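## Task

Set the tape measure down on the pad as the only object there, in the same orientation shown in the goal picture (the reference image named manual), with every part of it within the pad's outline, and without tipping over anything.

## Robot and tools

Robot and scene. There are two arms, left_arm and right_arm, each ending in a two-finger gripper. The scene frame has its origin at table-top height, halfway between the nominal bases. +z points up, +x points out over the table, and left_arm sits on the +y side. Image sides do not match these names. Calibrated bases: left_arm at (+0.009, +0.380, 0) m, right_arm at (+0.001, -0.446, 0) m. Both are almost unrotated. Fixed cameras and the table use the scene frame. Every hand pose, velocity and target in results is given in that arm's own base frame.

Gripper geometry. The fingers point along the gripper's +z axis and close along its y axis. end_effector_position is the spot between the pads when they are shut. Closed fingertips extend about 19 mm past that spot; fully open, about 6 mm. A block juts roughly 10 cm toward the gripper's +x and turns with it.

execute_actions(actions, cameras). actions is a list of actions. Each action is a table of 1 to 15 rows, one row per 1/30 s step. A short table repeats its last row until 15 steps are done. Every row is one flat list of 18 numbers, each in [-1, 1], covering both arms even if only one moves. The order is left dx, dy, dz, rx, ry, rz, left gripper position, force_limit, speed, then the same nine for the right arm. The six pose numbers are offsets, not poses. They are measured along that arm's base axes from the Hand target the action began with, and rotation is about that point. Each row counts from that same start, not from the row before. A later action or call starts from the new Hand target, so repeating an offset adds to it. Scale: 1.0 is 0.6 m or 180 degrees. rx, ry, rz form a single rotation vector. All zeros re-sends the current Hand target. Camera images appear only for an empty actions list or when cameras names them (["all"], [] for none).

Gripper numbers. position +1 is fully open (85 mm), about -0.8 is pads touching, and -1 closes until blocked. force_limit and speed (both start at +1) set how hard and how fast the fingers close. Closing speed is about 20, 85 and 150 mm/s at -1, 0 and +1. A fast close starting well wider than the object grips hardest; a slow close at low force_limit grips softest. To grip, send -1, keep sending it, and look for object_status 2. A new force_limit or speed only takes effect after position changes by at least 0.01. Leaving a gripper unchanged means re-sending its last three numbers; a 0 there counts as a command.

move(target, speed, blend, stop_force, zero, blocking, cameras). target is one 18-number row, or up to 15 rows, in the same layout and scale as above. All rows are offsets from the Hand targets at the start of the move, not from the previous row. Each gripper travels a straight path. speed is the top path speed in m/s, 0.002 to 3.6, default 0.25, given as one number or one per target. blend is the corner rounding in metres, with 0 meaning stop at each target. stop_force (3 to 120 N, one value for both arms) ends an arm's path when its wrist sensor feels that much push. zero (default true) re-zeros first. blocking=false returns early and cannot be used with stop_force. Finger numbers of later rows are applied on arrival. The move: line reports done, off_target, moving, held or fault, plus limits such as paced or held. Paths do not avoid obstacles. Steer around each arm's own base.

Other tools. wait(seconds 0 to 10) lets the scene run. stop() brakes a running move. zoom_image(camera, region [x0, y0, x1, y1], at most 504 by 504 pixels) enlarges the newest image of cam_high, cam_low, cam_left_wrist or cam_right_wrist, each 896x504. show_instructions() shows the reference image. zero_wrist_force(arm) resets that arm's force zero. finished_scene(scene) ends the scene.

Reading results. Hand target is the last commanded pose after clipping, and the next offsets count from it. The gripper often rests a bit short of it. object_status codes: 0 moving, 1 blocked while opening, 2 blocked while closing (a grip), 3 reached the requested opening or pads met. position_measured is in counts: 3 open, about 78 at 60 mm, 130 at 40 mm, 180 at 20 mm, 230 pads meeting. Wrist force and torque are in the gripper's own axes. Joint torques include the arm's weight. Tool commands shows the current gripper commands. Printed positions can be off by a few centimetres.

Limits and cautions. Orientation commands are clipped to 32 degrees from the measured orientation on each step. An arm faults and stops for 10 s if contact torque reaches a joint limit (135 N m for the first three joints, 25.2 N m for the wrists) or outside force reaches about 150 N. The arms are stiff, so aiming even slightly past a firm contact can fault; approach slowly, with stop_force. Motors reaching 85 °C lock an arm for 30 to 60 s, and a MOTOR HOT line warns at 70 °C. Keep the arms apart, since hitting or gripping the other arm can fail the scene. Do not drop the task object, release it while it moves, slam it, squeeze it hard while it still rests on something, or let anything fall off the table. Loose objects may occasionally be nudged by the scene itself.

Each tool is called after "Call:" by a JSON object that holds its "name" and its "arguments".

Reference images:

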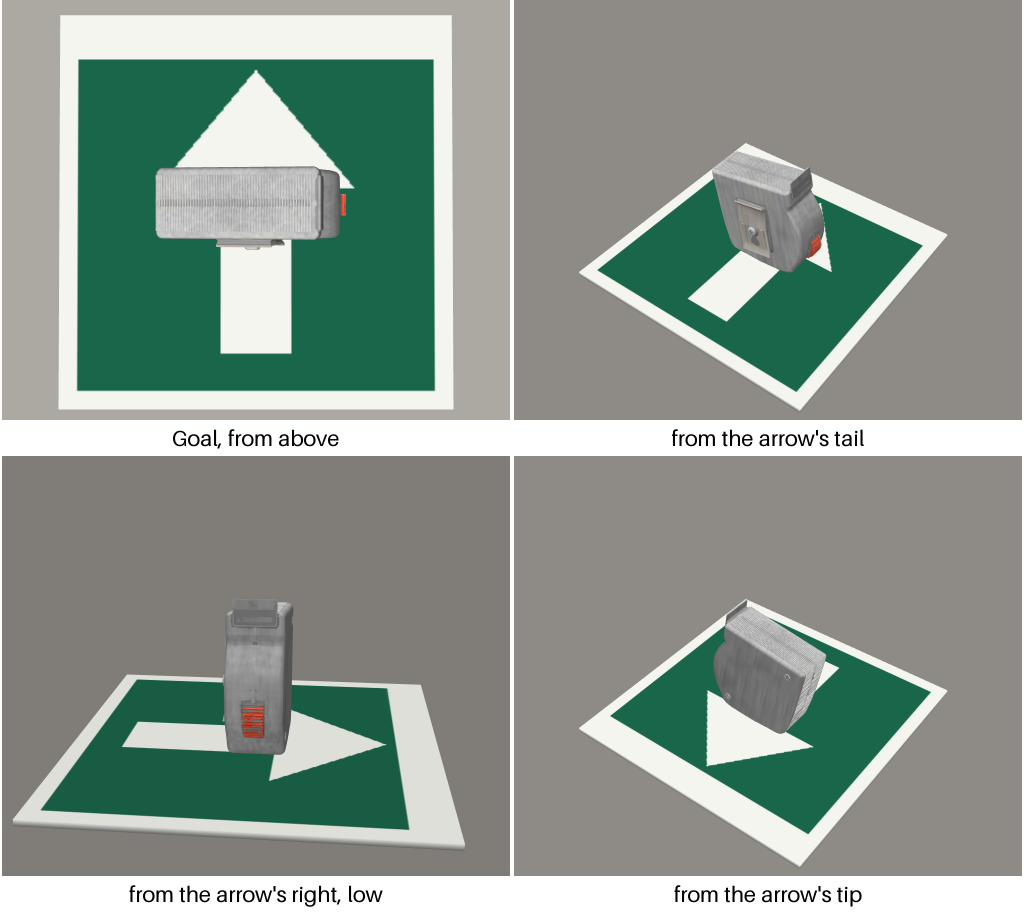

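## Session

Call:
{"name": "execute_actions", "arguments": {"actions": []}}

Call:
{"name": "show_instructions", "arguments": {}}

Call:
{"name": "zoom_image", "arguments": {"camera": "cam_high", "region": [240, 120, 690, 500]}}

Call:
{"name": "zoom_image", "arguments": {"camera": "cam_low", "region": [180, 200, 520, 340]}}

Call:
{"name": "zoom_image", "arguments": {"camera": "cam_low", "region": [420, 200, 760, 340]}}

Scene clock: 0.00 s.
left_arm: end_effector_position=(+0.2699, -0.3081, +0.2711) position_measured=3 object_status=3 end_effector_quat_wxyz=(-0.448, +0.200, +0.636, +0.596) | right_arm: end_effector_position=(+0.5367, -0.1716, +0.2567) position_measured=3 object_status=3 end_effector_quat_wxyz=(-0.154, -0.461, +0.874, +0.016)
Joint positions: left_arm=[-1.202 -0.84 1.198 -0.246 -1.542 -0.625] | right_arm=[3.127 -1.871 -1.37 -1.759 1.452 -0.968]
Joint velocities: within noise
Joint torques (N m): no reading
Motor temperatures (°C): left_arm=[34 41 34 38 37 48] | right_arm=[31 39 36 49 36 40]
Wrist force (N): no reading
Wrist torque (N m): no reading
Wrist force, peak (N): no reading
Hand target: left_arm +0.2699, -0.3081, +0.2711; -0.448, +0.200, +0.636, +0.596 | right_arm +0.5367, -0.1716, +0.2567; -0.154, -0.461, +0.874, +0.016
Tool commands: left_gripper/position=+1.0 left_gripper/force_limit=+1.0 left_gripper/speed=+1.0 right_gripper/position=+1.0 right_gripper/force_limit=+1.0 right_gripper/speed=+1.0

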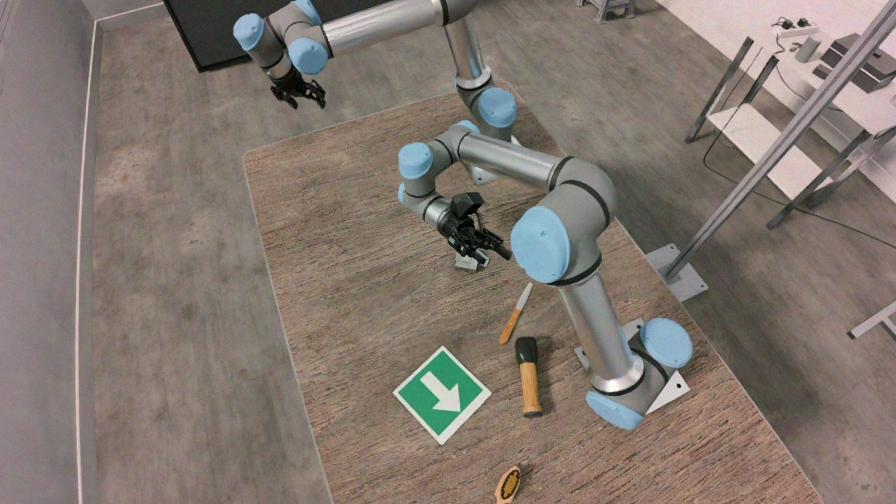

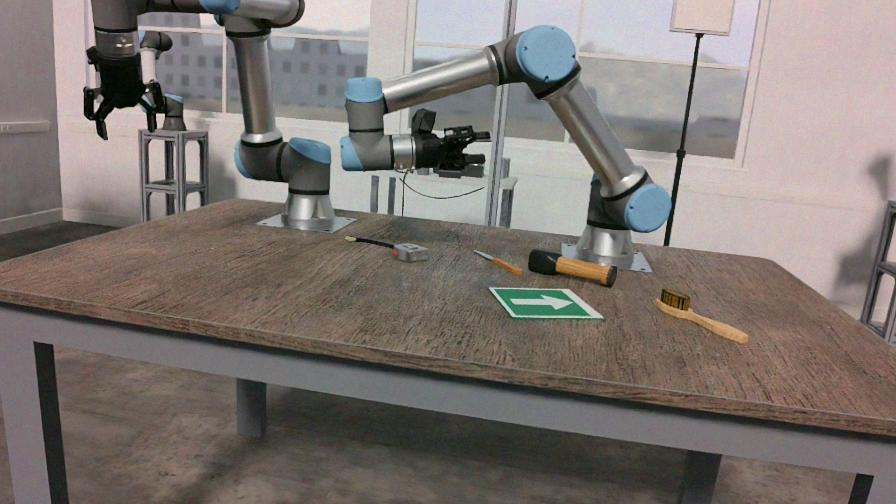

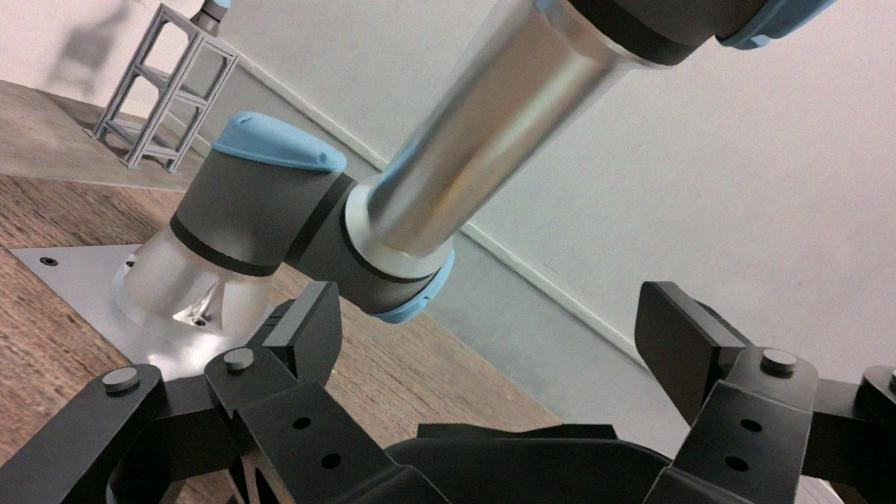

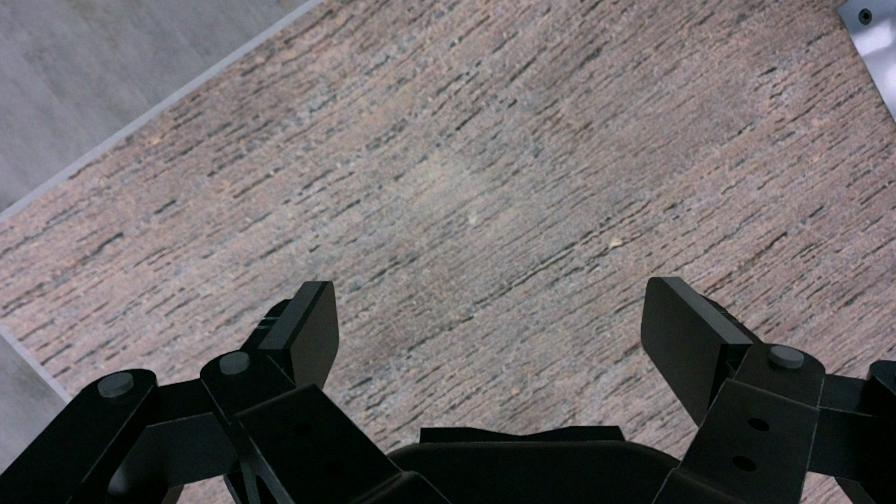

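Reference images for this scene: manual.

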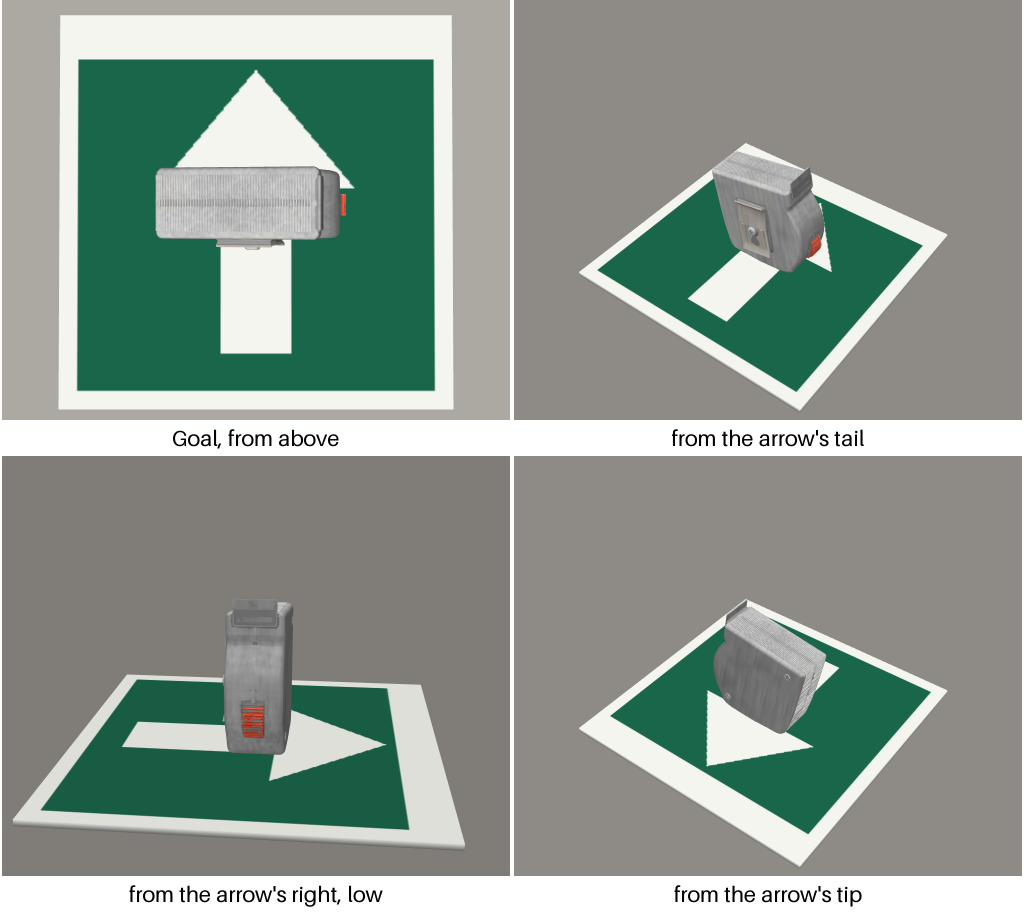

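Scaled by 1.120 from the camera's 896x504 image, which has a finer 1280x720 frame.

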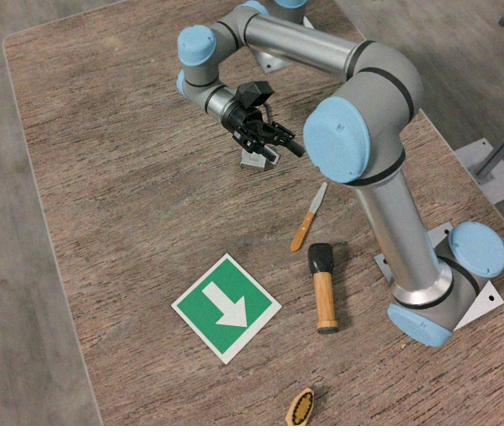

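Scaled by 1.482 from the camera's 896x504 image, which has a finer 1280x720 frame.

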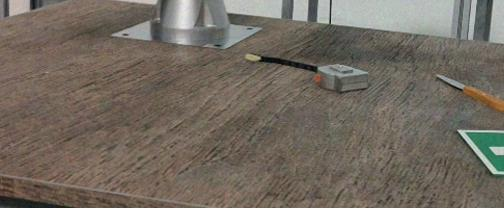

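Scaled by 1.482 from the camera's 896x504 image, which has a finer 1280x720 frame.

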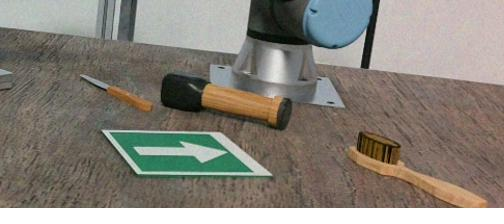

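Call:
{"name": "move", "arguments": {"target": [[0,0,0,-0.1655,0.4685,0.0555,1,1,1, 0,0,0,0,0,0,1,1,1],[0.0502,-0.2365,0.0482,-0.3985,0.5302,-0.5658,1,1,1, 0,0,0,0,0,0,1,1,1]], "speed": 0.5, "blend": [0.02,0], "cameras": ["all"]}}

Call:
{"name": "zoom_image", "arguments": {"camera": "cam_low", "region": [330, 220, 450, 280]}}

Scene clock: 5.83 s.
left_arm: end_effector_position=(+0.3000, -0.4499, +0.3001) position_measured=3 object_status=3 end_effector_quat_wxyz=(+0.000, +1.000, +0.000, +0.000) | right_arm: end_effector_position=(+0.5367, -0.1716, +0.2567) position_measured=3 object_status=3 end_effector_quat_wxyz=(-0.154, -0.461, +0.874, +0.016)
Joint positions: left_arm=[-1.231 -1.493 1.567 -1.646 -1.571 1.91] | right_arm=[3.127 -1.871 -1.37 -1.759 1.452 -0.968]
Joint torques (N m): left_arm=[-9.16 -22.99 -24.86 -4.16 1.13 1] | right_arm=[-0.54 37.17 22.11 1.74 -0.27 -0.05]
Wrist force (N): left_arm=[-0.4 -1.3 -1.2] | right_arm=[0.1 0.3 0.2]
Wrist torque (N m): left_arm=[-0.11 0.15 0.05] | right_arm=[0.04 -0.02 0.00]
Wrist force, peak (N): left_arm=[-0.7 -4.6 1.4] | right_arm=[0.2 0.3 0.8]
Hand target: left_arm +0.3000, -0.4500, +0.3000; +0.000, +1.000, +0.000, +0.000 | right_arm +0.5367, -0.1716, +0.2567; -0.154, -0.461, +0.874, +0.016
Off the commanded pose: left_arm 0.000 m, 0 deg | right_arm 0.000 m, 0 deg.
move: done

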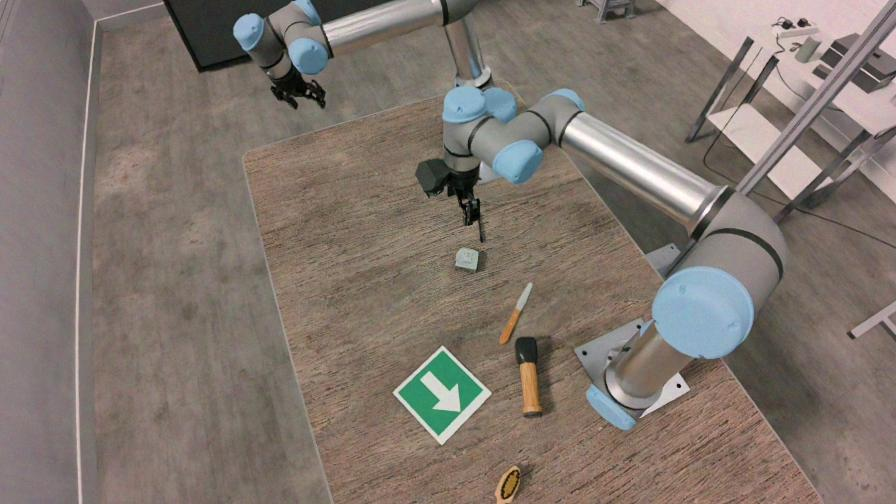

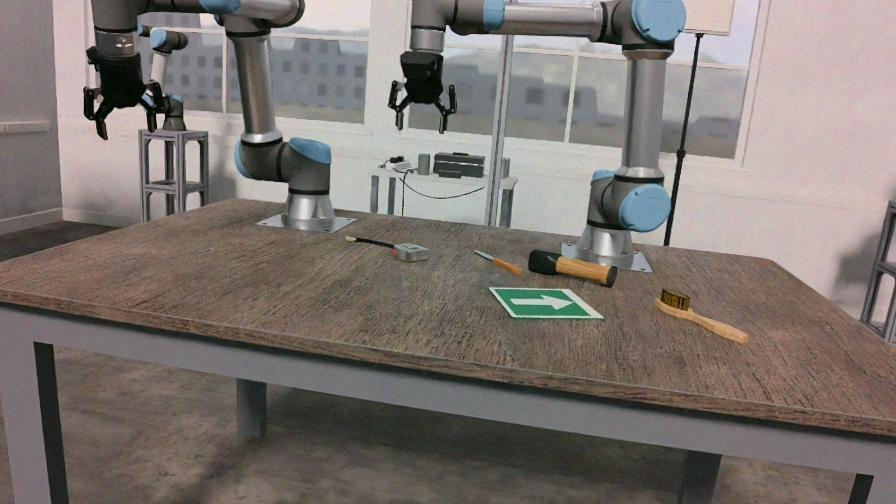

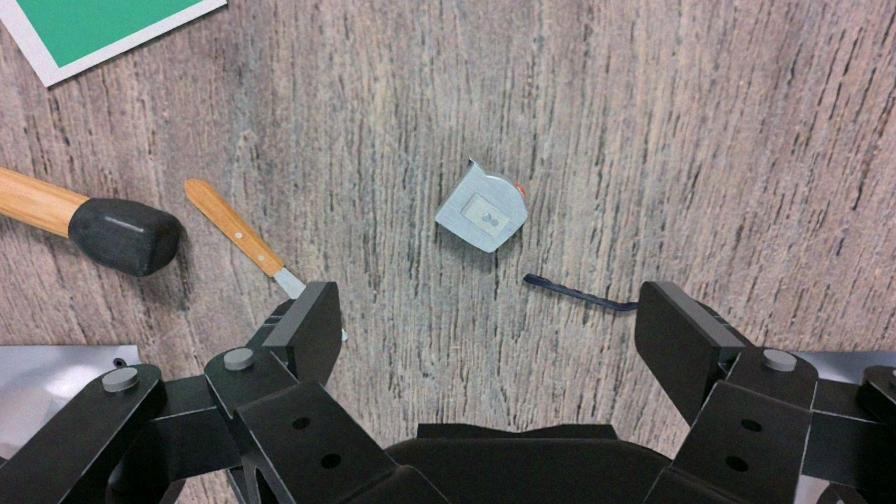

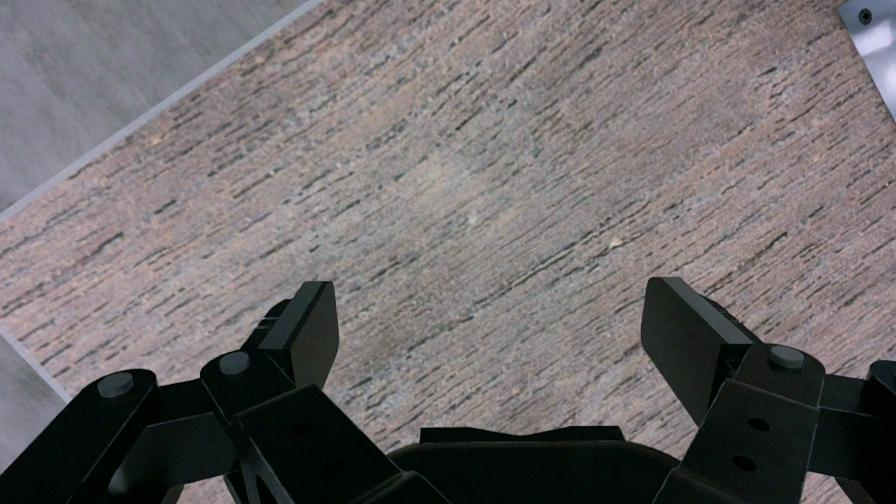

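Scaled by 4.200 from the camera's 896x504 image, which has a finer 1280x720 frame.

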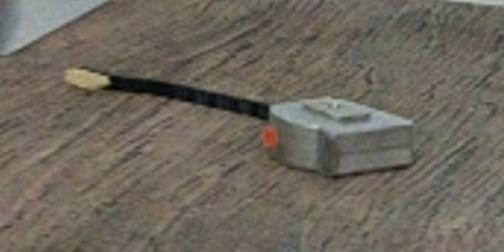

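Call:
{"name": "zoom_image", "arguments": {"camera": "cam_left_wrist", "region": [400, 130, 560, 280]}}

Call:
{"name": "zoom_image", "arguments": {"camera": "cam_low", "region": [380, 230, 440, 275]}}

Call:
{"name": "zoom_image", "arguments": {"camera": "cam_high", "region": [440, 235, 510, 285]}}

Scaled by 3.150 from the camera's 896x504 image, which has a finer 1280x720 frame.

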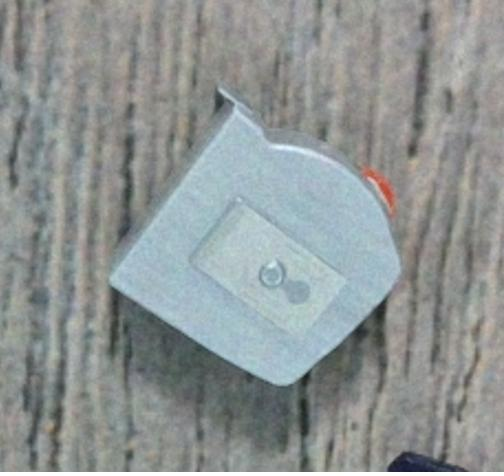

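Scaled by 8.400 from the camera's 896x504 image, which has a finer 1280x720 frame.

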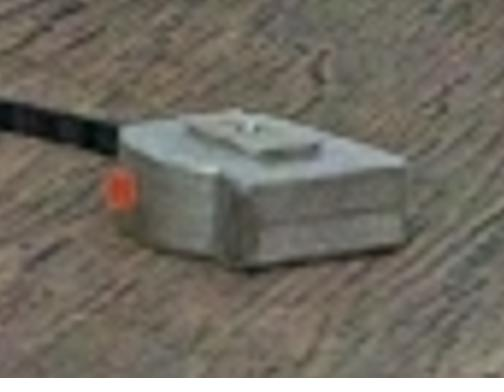

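Scaled by 7.200 from the camera's 896x504 image, which has a finer 1280x720 frame.

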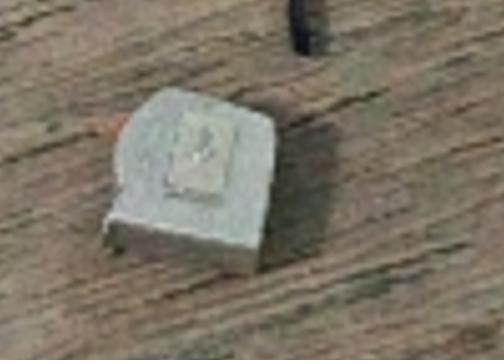

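Call:
{"name": "move", "arguments": {"target": [[-0.0382,0.0247,-0.3478,-0.0866,0.1513,0.3227,1,-1,0, 0,0,0,0,0,0,1,1,1],[-0.0551,-0.0025,-0.4,-0.0866,0.1513,0.3227,1,-1,0, 0,0,0,0,0,0,1,1,1]], "speed": [0.4,0.2], "blend": [0.01,0], "cameras": ["cam_left_wrist","cam_low","cam_high"]}}

Call:
{"name": "zoom_image", "arguments": {"camera": "cam_low", "region": [340, 190, 500, 290]}}

Call:
{"name": "zoom_image", "arguments": {"camera": "cam_high", "region": [380, 200, 540, 460]}}

Scene clock: 11.67 s.
left_arm: end_effector_position=(+0.2669, -0.4514, +0.0601) position_measured=3 object_status=3 end_effector_quat_wxyz=(+0.129, +0.838, +0.479, -0.225) | right_arm: end_effector_position=(+0.5367, -0.1716, +0.2567) position_measured=3 object_status=3 end_effector_quat_wxyz=(-0.154, -0.461, +0.874, +0.016)
Joint positions: left_arm=[-1.082 -1.268 2.198 -2.796 -2.011 0.954] | right_arm=[3.127 -1.871 -1.37 -1.759 1.452 -0.968]
Joint torques (N m): left_arm=[-0.02 -23.75 -23.53 -4.3 -3.2 0.49] | right_arm=[-0.65 36.69 22.76 1.79 -0.27 -0.06]
Wrist force (N): left_arm=[-1.4 -1.3 -1.2] | right_arm=[-0.1 0.1 0.5]
Wrist torque (N m): left_arm=[-0.13 0.48 -0.19] | right_arm=[0.02 0.00 0.01]
Wrist force, peak (N): left_arm=[-1.2 -1.3 -2.6] | right_arm=[0.2 0.0 0.8]
Hand target: left_arm +0.2669, -0.4515, +0.0600; +0.129, +0.838, +0.479, -0.225 | right_arm +0.5367, -0.1716, +0.2567; -0.154, -0.461, +0.874, +0.016
Off the commanded pose: left_arm 0.000 m, 0 deg | right_arm 0.000 m, 0 deg.
move: done
Images, in order (width x height): cam_high 896x504, cam_low 896x504, cam_left_wrist 896x504.

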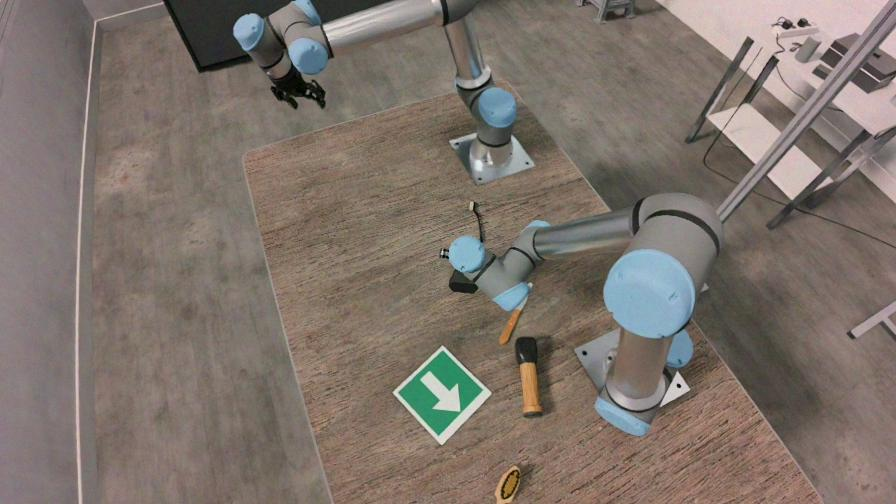

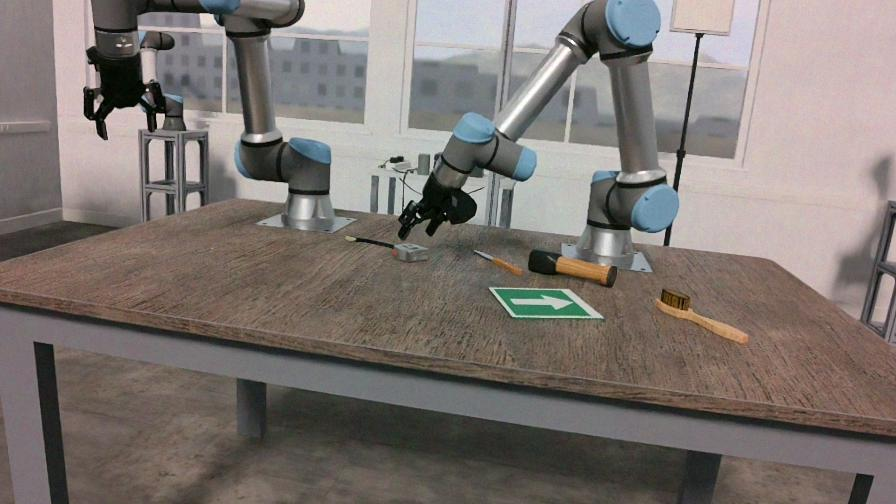

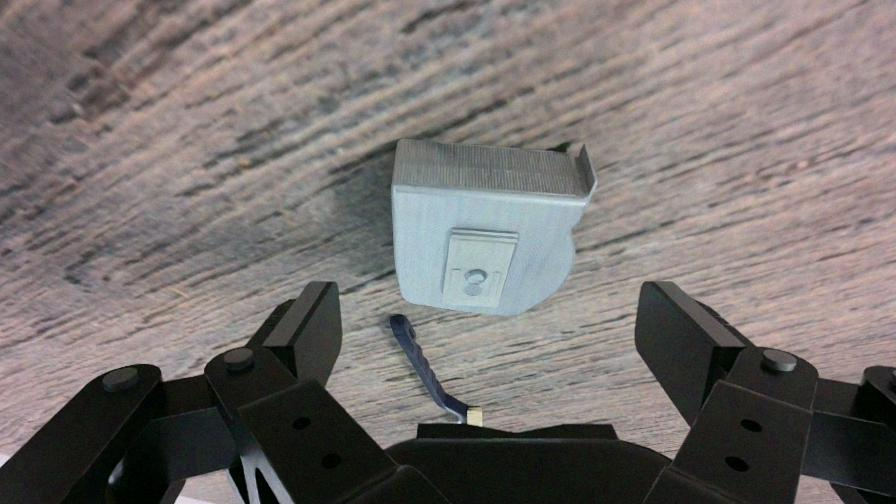

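Scaled by 3.150 from the camera's 896x504 image, which has a finer 1280x720 frame.

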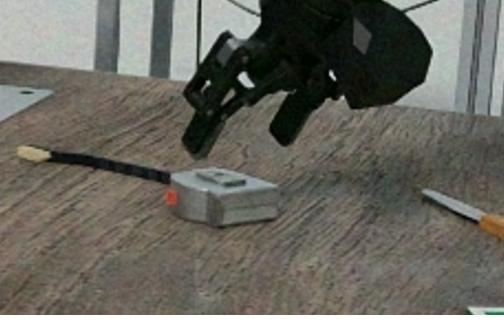

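Scaled by 1.938 from the camera's 896x504 image, which has a finer 1280x720 frame.

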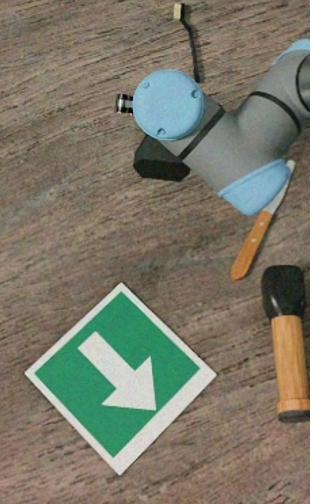

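Call:
{"name": "move", "arguments": {"target": [[-0.0162,-0.031,-0.0633,0,0,0,1,-1,0, 0,0,0,0,0,0,1,1,1],[-0.0162,-0.031,-0.0633,0,0,0,-1,-0.7,-1, 0,0,0,0,0,0,1,1,1]], "speed": 0.12, "cameras": ["cam_left_wrist","cam_low"]}}

Call:
{"name": "zoom_image", "arguments": {"camera": "cam_left_wrist", "region": [330, 100, 660, 430]}}

Call:
{"name": "zoom_image", "arguments": {"camera": "cam_low", "region": [340, 190, 500, 290]}}

Scene clock: 15.80 s.
left_arm: end_effector_position=(+0.2572, -0.4701, +0.0221) position_measured=67 object_status=0 end_effector_quat_wxyz=(+0.129, +0.838, +0.479, -0.225) | right_arm: end_effector_position=(+0.5367, -0.1716, +0.2567) position_measured=3 object_status=3 end_effector_quat_wxyz=(-0.154, -0.461, +0.874, +0.016)
Joint positions: left_arm=[-1.119 -1.159 2.198 -2.921 -2 0.915] | right_arm=[3.127 -1.871 -1.37 -1.759 1.452 -0.968]
Joint torques (N m): left_arm=[6.35 -26.61 -9.49 -2.01 -0.38 1.39] | right_arm=[-0.56 36.33 21.97 1.74 -0.34 -0.22]
Wrist force (N): left_arm=[-6.4 -4.2 -17.1] | right_arm=[0.1 0.1 0.3]
Wrist torque (N m): left_arm=[0.03 0.53 -0.18] | right_arm=[0.01 -0.03 0.00]
Wrist force, peak (N): left_arm=[-6.6 -4.5 -17.2] | right_arm=[0.2 0.1 0.8]
Hand target: left_arm +0.2572, -0.4701, +0.0220; +0.129, +0.838, +0.479, -0.225 | right_arm +0.5367, -0.1716, +0.2567; -0.154, -0.461, +0.874, +0.016
Off the commanded pose: left_arm 0.000 m, 0 deg | right_arm 0.000 m, 0 deg.
move: done
Images, in order (width x height): cam_low 896x504, cam_left_wrist 896x504.

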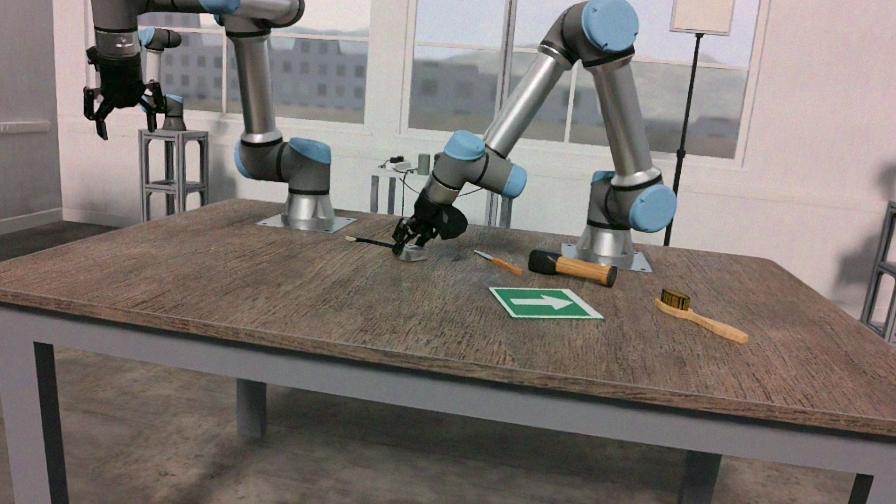

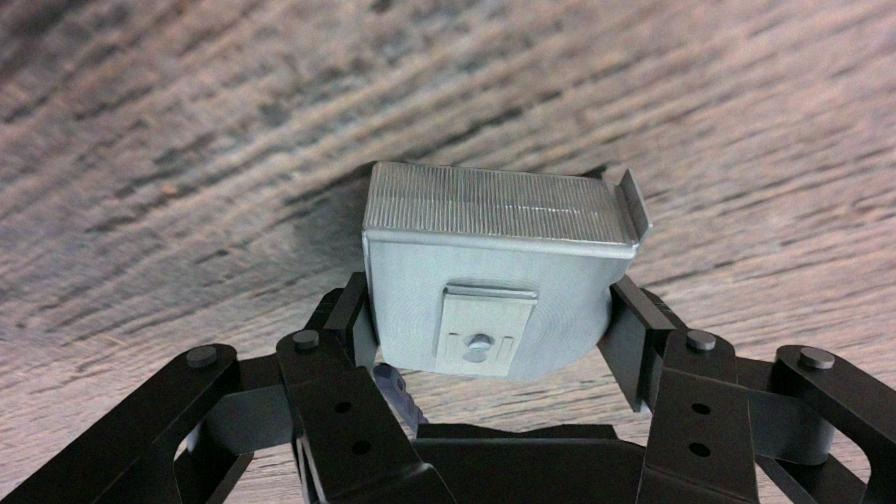

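Scaled by 1.527 from the camera's 896x504 image, which has a finer 1280x720 frame.

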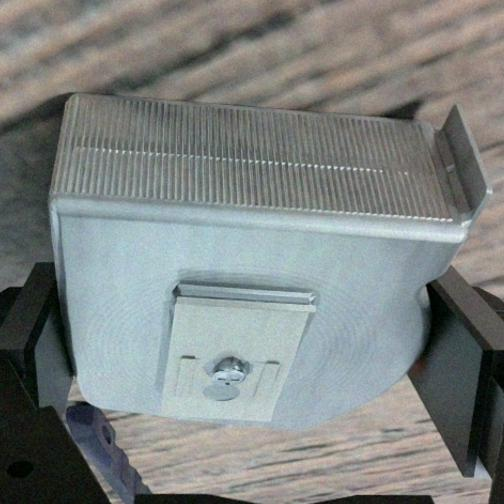

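Scaled by 3.150 from the camera's 896x504 image, which has a finer 1280x720 frame.

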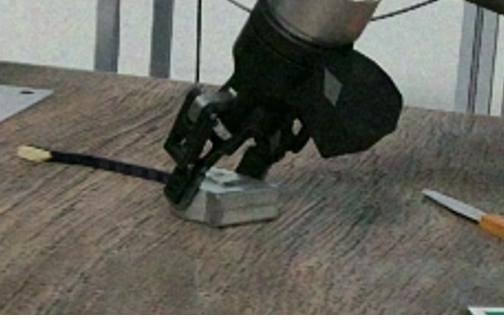

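Call:
{"name": "move", "arguments": {"target": [[0,0,0.01,0,0,0,-1,-0.7,-1, 0,0,0,0,0,0,1,1,1],[0,0,0.16,0,0,0,-1,-0.7,-1, 0,0,0,0,0,0,1,1,1]], "speed": [0.03,0.15], "blend": [0.005,0], "cameras": ["cam_left_wrist","cam_low"]}}

Call:
{"name": "zoom_image", "arguments": {"camera": "cam_left_wrist", "region": [330, 100, 660, 430]}}

Call:
{"name": "zoom_image", "arguments": {"camera": "cam_low", "region": [340, 150, 500, 250]}}

Scene clock: 17.23 s.
left_arm: end_effector_position=(+0.2572, -0.4701, +0.1180) position_measured=67 object_status=2 end_effector_quat_wxyz=(+0.129, +0.838, +0.479, -0.225) | right_arm: end_effector_position=(+0.5367, -0.1716, +0.2567) position_measured=3 object_status=3 end_effector_quat_wxyz=(-0.154, -0.461, +0.874, +0.016)
Joint positions: left_arm=[-1.119 -1.373 2.129 -2.638 -2 0.915] | right_arm=[3.127 -1.871 -1.37 -1.759 1.452 -0.968]
Joint torques (N m): left_arm=[-2.35 -33.83 -17.05 -3.26 -1.82 1.17] | right_arm=[-0.48 36.23 22.16 1.79 -0.18 -0.21]
Wrist force (N): left_arm=[0.3 -0.9 1.1] | right_arm=[0.2 -0.1 0.3]
Wrist torque (N m): left_arm=[-0.07 0.41 -0.14] | right_arm=[-0.02 -0.04 0.00]
Wrist force, peak (N): left_arm=[-6.6 -4.1 -17.4] | right_arm=[0.3 0.0 0.7]
Hand target: left_arm +0.2572, -0.4701, +0.1180; +0.129, +0.838, +0.479, -0.225 | right_arm +0.5367, -0.1716, +0.2567; -0.154, -0.461, +0.874, +0.016
Off the commanded pose: left_arm 0.000 m, 0 deg | right_arm 0.000 m, 0 deg.
move: done; blend cut to 0.003 m at target 1
Images, in order (width x height): cam_low 896x504, cam_left_wrist 896x504.

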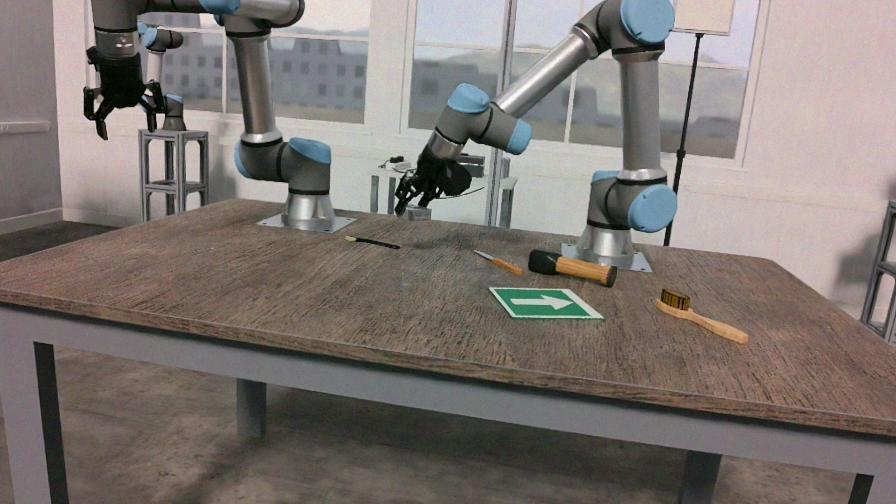

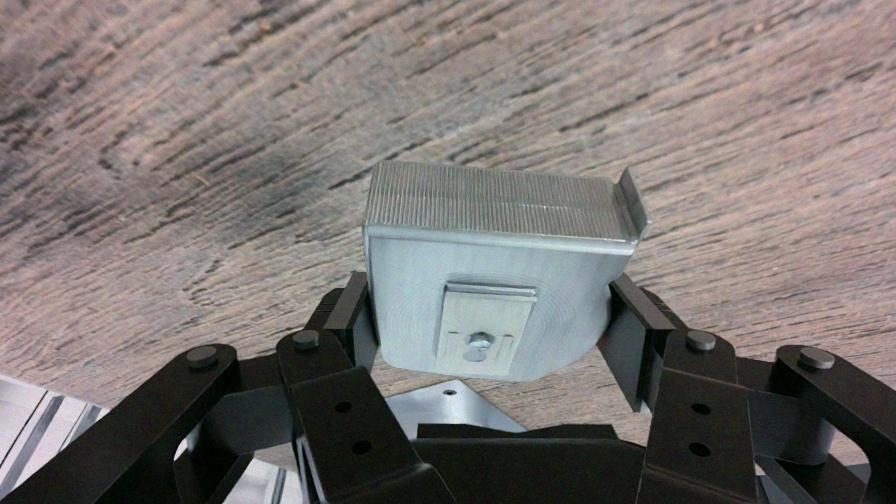

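Scaled by 1.527 from the camera's 896x504 image, which has a finer 1280x720 frame.

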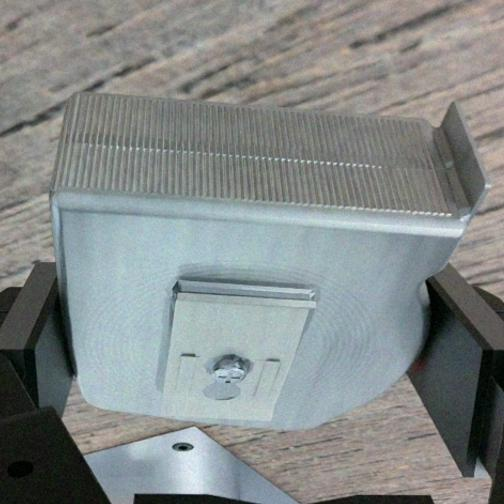

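Scaled by 3.150 from the camera's 896x504 image, which has a finer 1280x720 frame.

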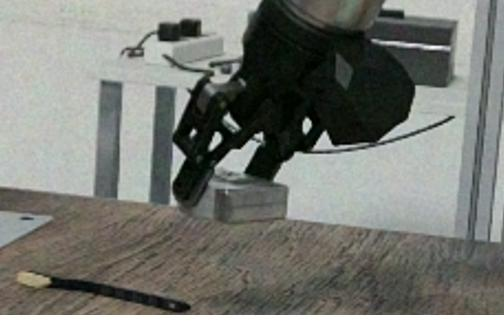

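Call:
{"name": "move", "arguments": {"target": [0.352,0.5193,0.075,0.5133,-0.0907,0.2716,-1,-0.7,-1, 0,0,0,0,0,0,1,1,1], "speed": 0.4, "cameras": ["all"]}}

Call:
{"name": "zoom_image", "arguments": {"camera": "cam_high", "region": [380, 280, 540, 460]}}

Call:
{"name": "zoom_image", "arguments": {"camera": "cam_low", "region": [460, 180, 660, 340]}}

Scene clock: 21.93 s.
left_arm: end_effector_position=(+0.4684, -0.1585, +0.1630) position_measured=67 object_status=2 end_effector_quat_wxyz=(-0.364, +0.447, +0.739, +0.349) | right_arm: end_effector_position=(+0.5367, -0.1716, +0.2567) position_measured=3 object_status=3 end_effector_quat_wxyz=(-0.154, -0.461, +0.874, +0.016)
Joint positions: left_arm=[-0.826 -1.032 1.435 -0.97 -1.155 0.031] | right_arm=[3.127 -1.871 -1.37 -1.759 1.452 -0.968]
Joint torques (N m): left_arm=[-4.36 -42.5 -21.27 1.58 -1.11 -0.85] | right_arm=[-0.95 36.1 22.8 1.58 -0.26 -0.25]
Wrist force (N): left_arm=[-2.8 -1.8 0.8] | right_arm=[0.3 -0.1 0.5]
Wrist torque (N m): left_arm=[-0.19 -0.12 0.11] | right_arm=[-0.01 -0.06 0.00]
Wrist force, peak (N): left_arm=[-3.3 -0.2 2.0] | right_arm=[0.3 0.4 0.7]
Hand target: left_arm +0.4684, -0.1585, +0.1630; -0.364, +0.447, +0.739, +0.349 | right_arm +0.5367, -0.1716, +0.2567; -0.154, -0.461, +0.874, +0.016
Off the commanded pose: left_arm 0.000 m, 0 deg | right_arm 0.000 m, 0 deg.
move: done

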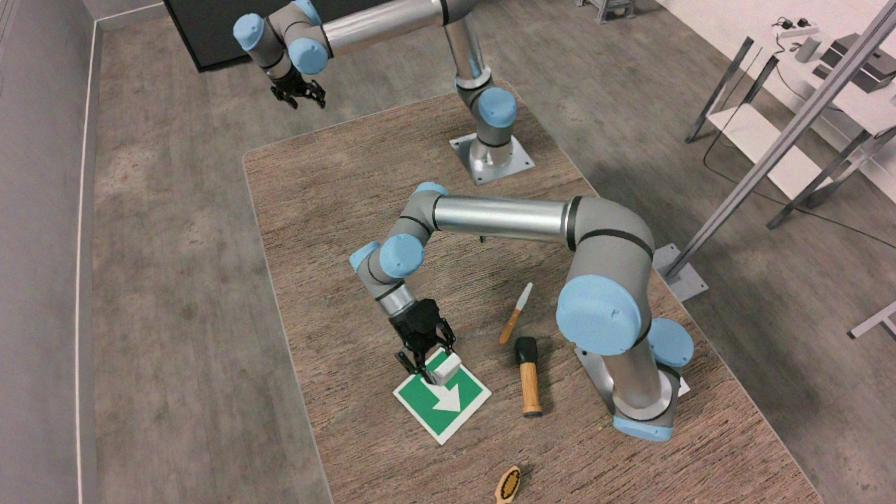

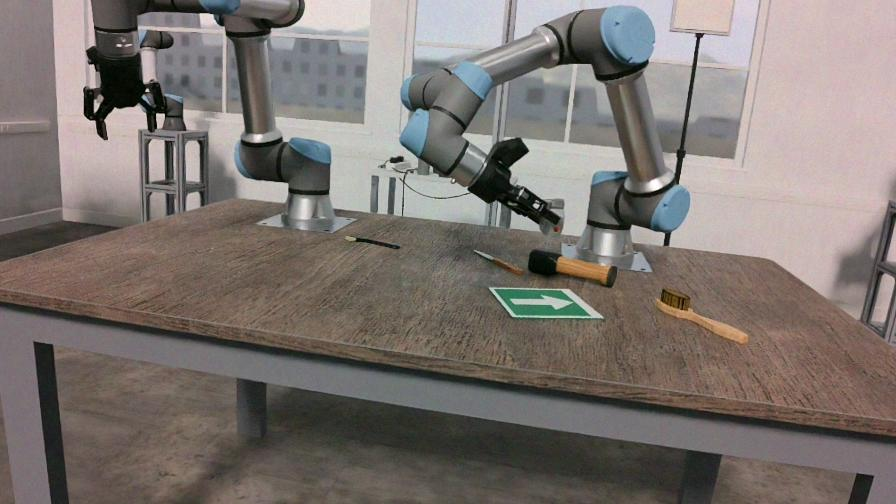

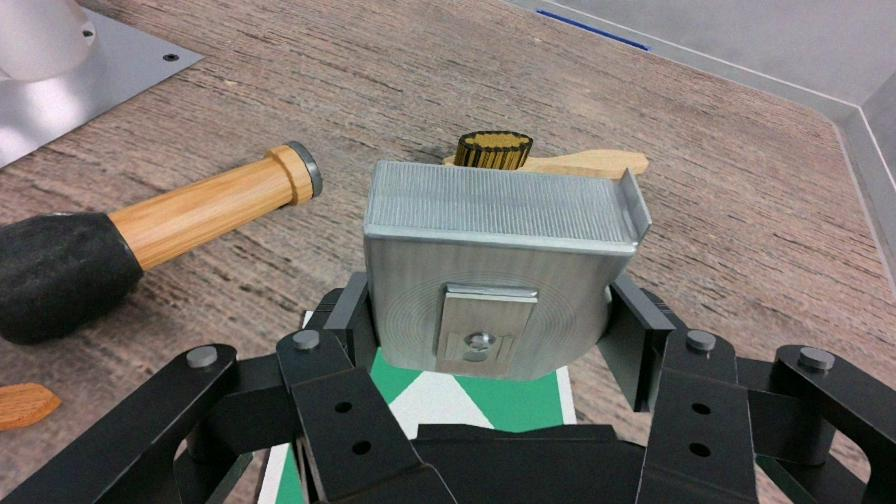

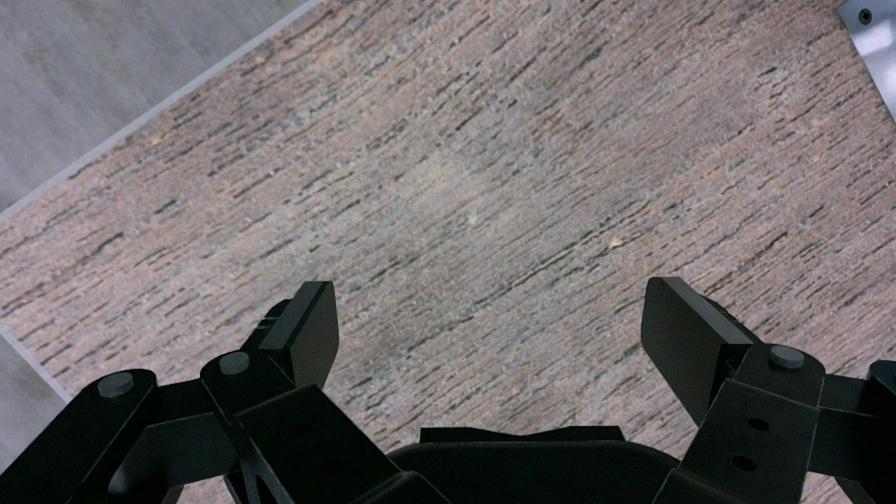

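Scaled by 2.800 from the camera's 896x504 image, which has a finer 1280x720 frame.

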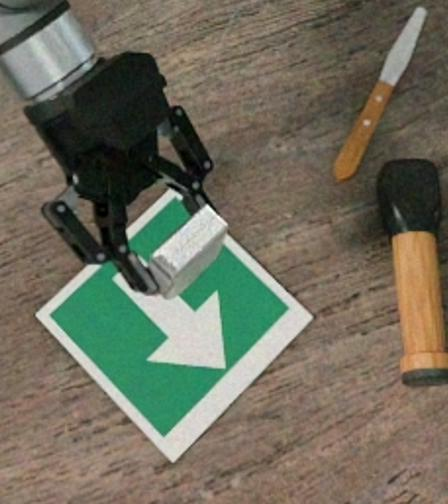

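Scaled by 2.520 from the camera's 896x504 image, which has a finer 1280x720 frame.

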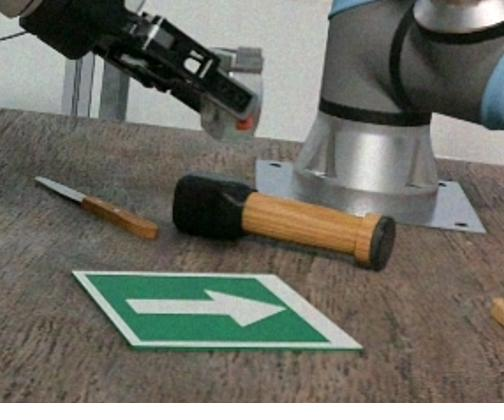

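Call:
{"name": "zoom_image", "arguments": {"camera": "cam_left_wrist", "region": [230, 290, 380, 504]}}

Call:
{"name": "zoom_image", "arguments": {"camera": "cam_left_wrist", "region": [370, 330, 640, 440]}}

Scaled by 2.355 from the camera's 896x504 image, which has a finer 1280x720 frame.

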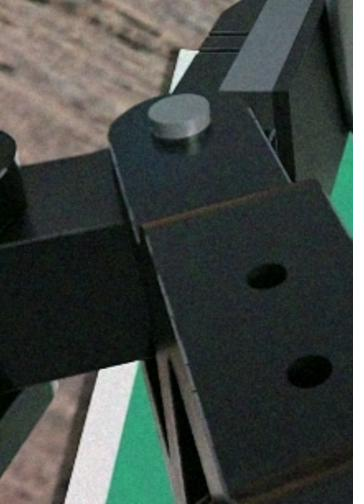

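Scaled by 1.867 from the camera's 896x504 image, which has a finer 1280x720 frame.

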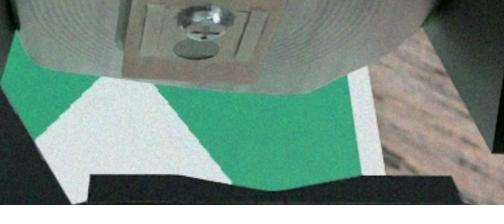

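Call:
{"name": "zoom_image", "arguments": {"camera": "cam_low", "region": [510, 185, 590, 245]}}

Call:
{"name": "zoom_image", "arguments": {"camera": "cam_high", "region": [415, 335, 475, 395]}}

Scaled by 6.300 from the camera's 896x504 image, which has a finer 1280x720 frame.

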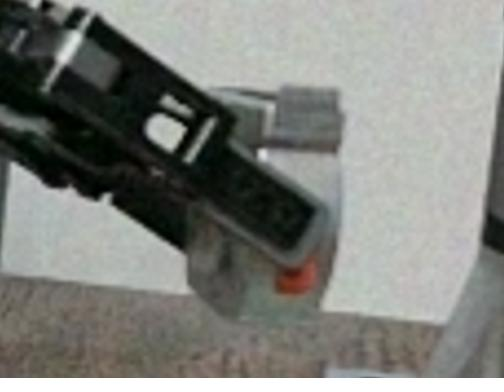

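Scaled by 8.400 from the camera's 896x504 image, which has a finer 1280x720 frame.

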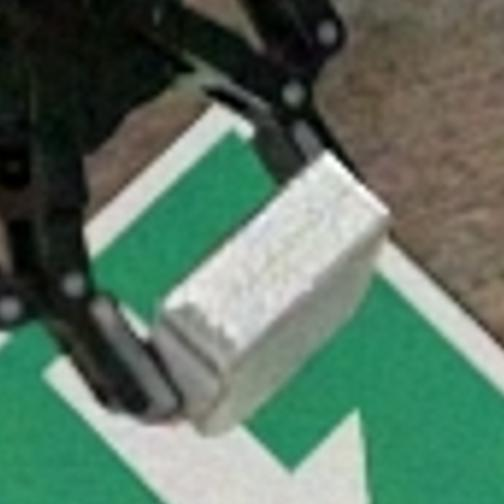

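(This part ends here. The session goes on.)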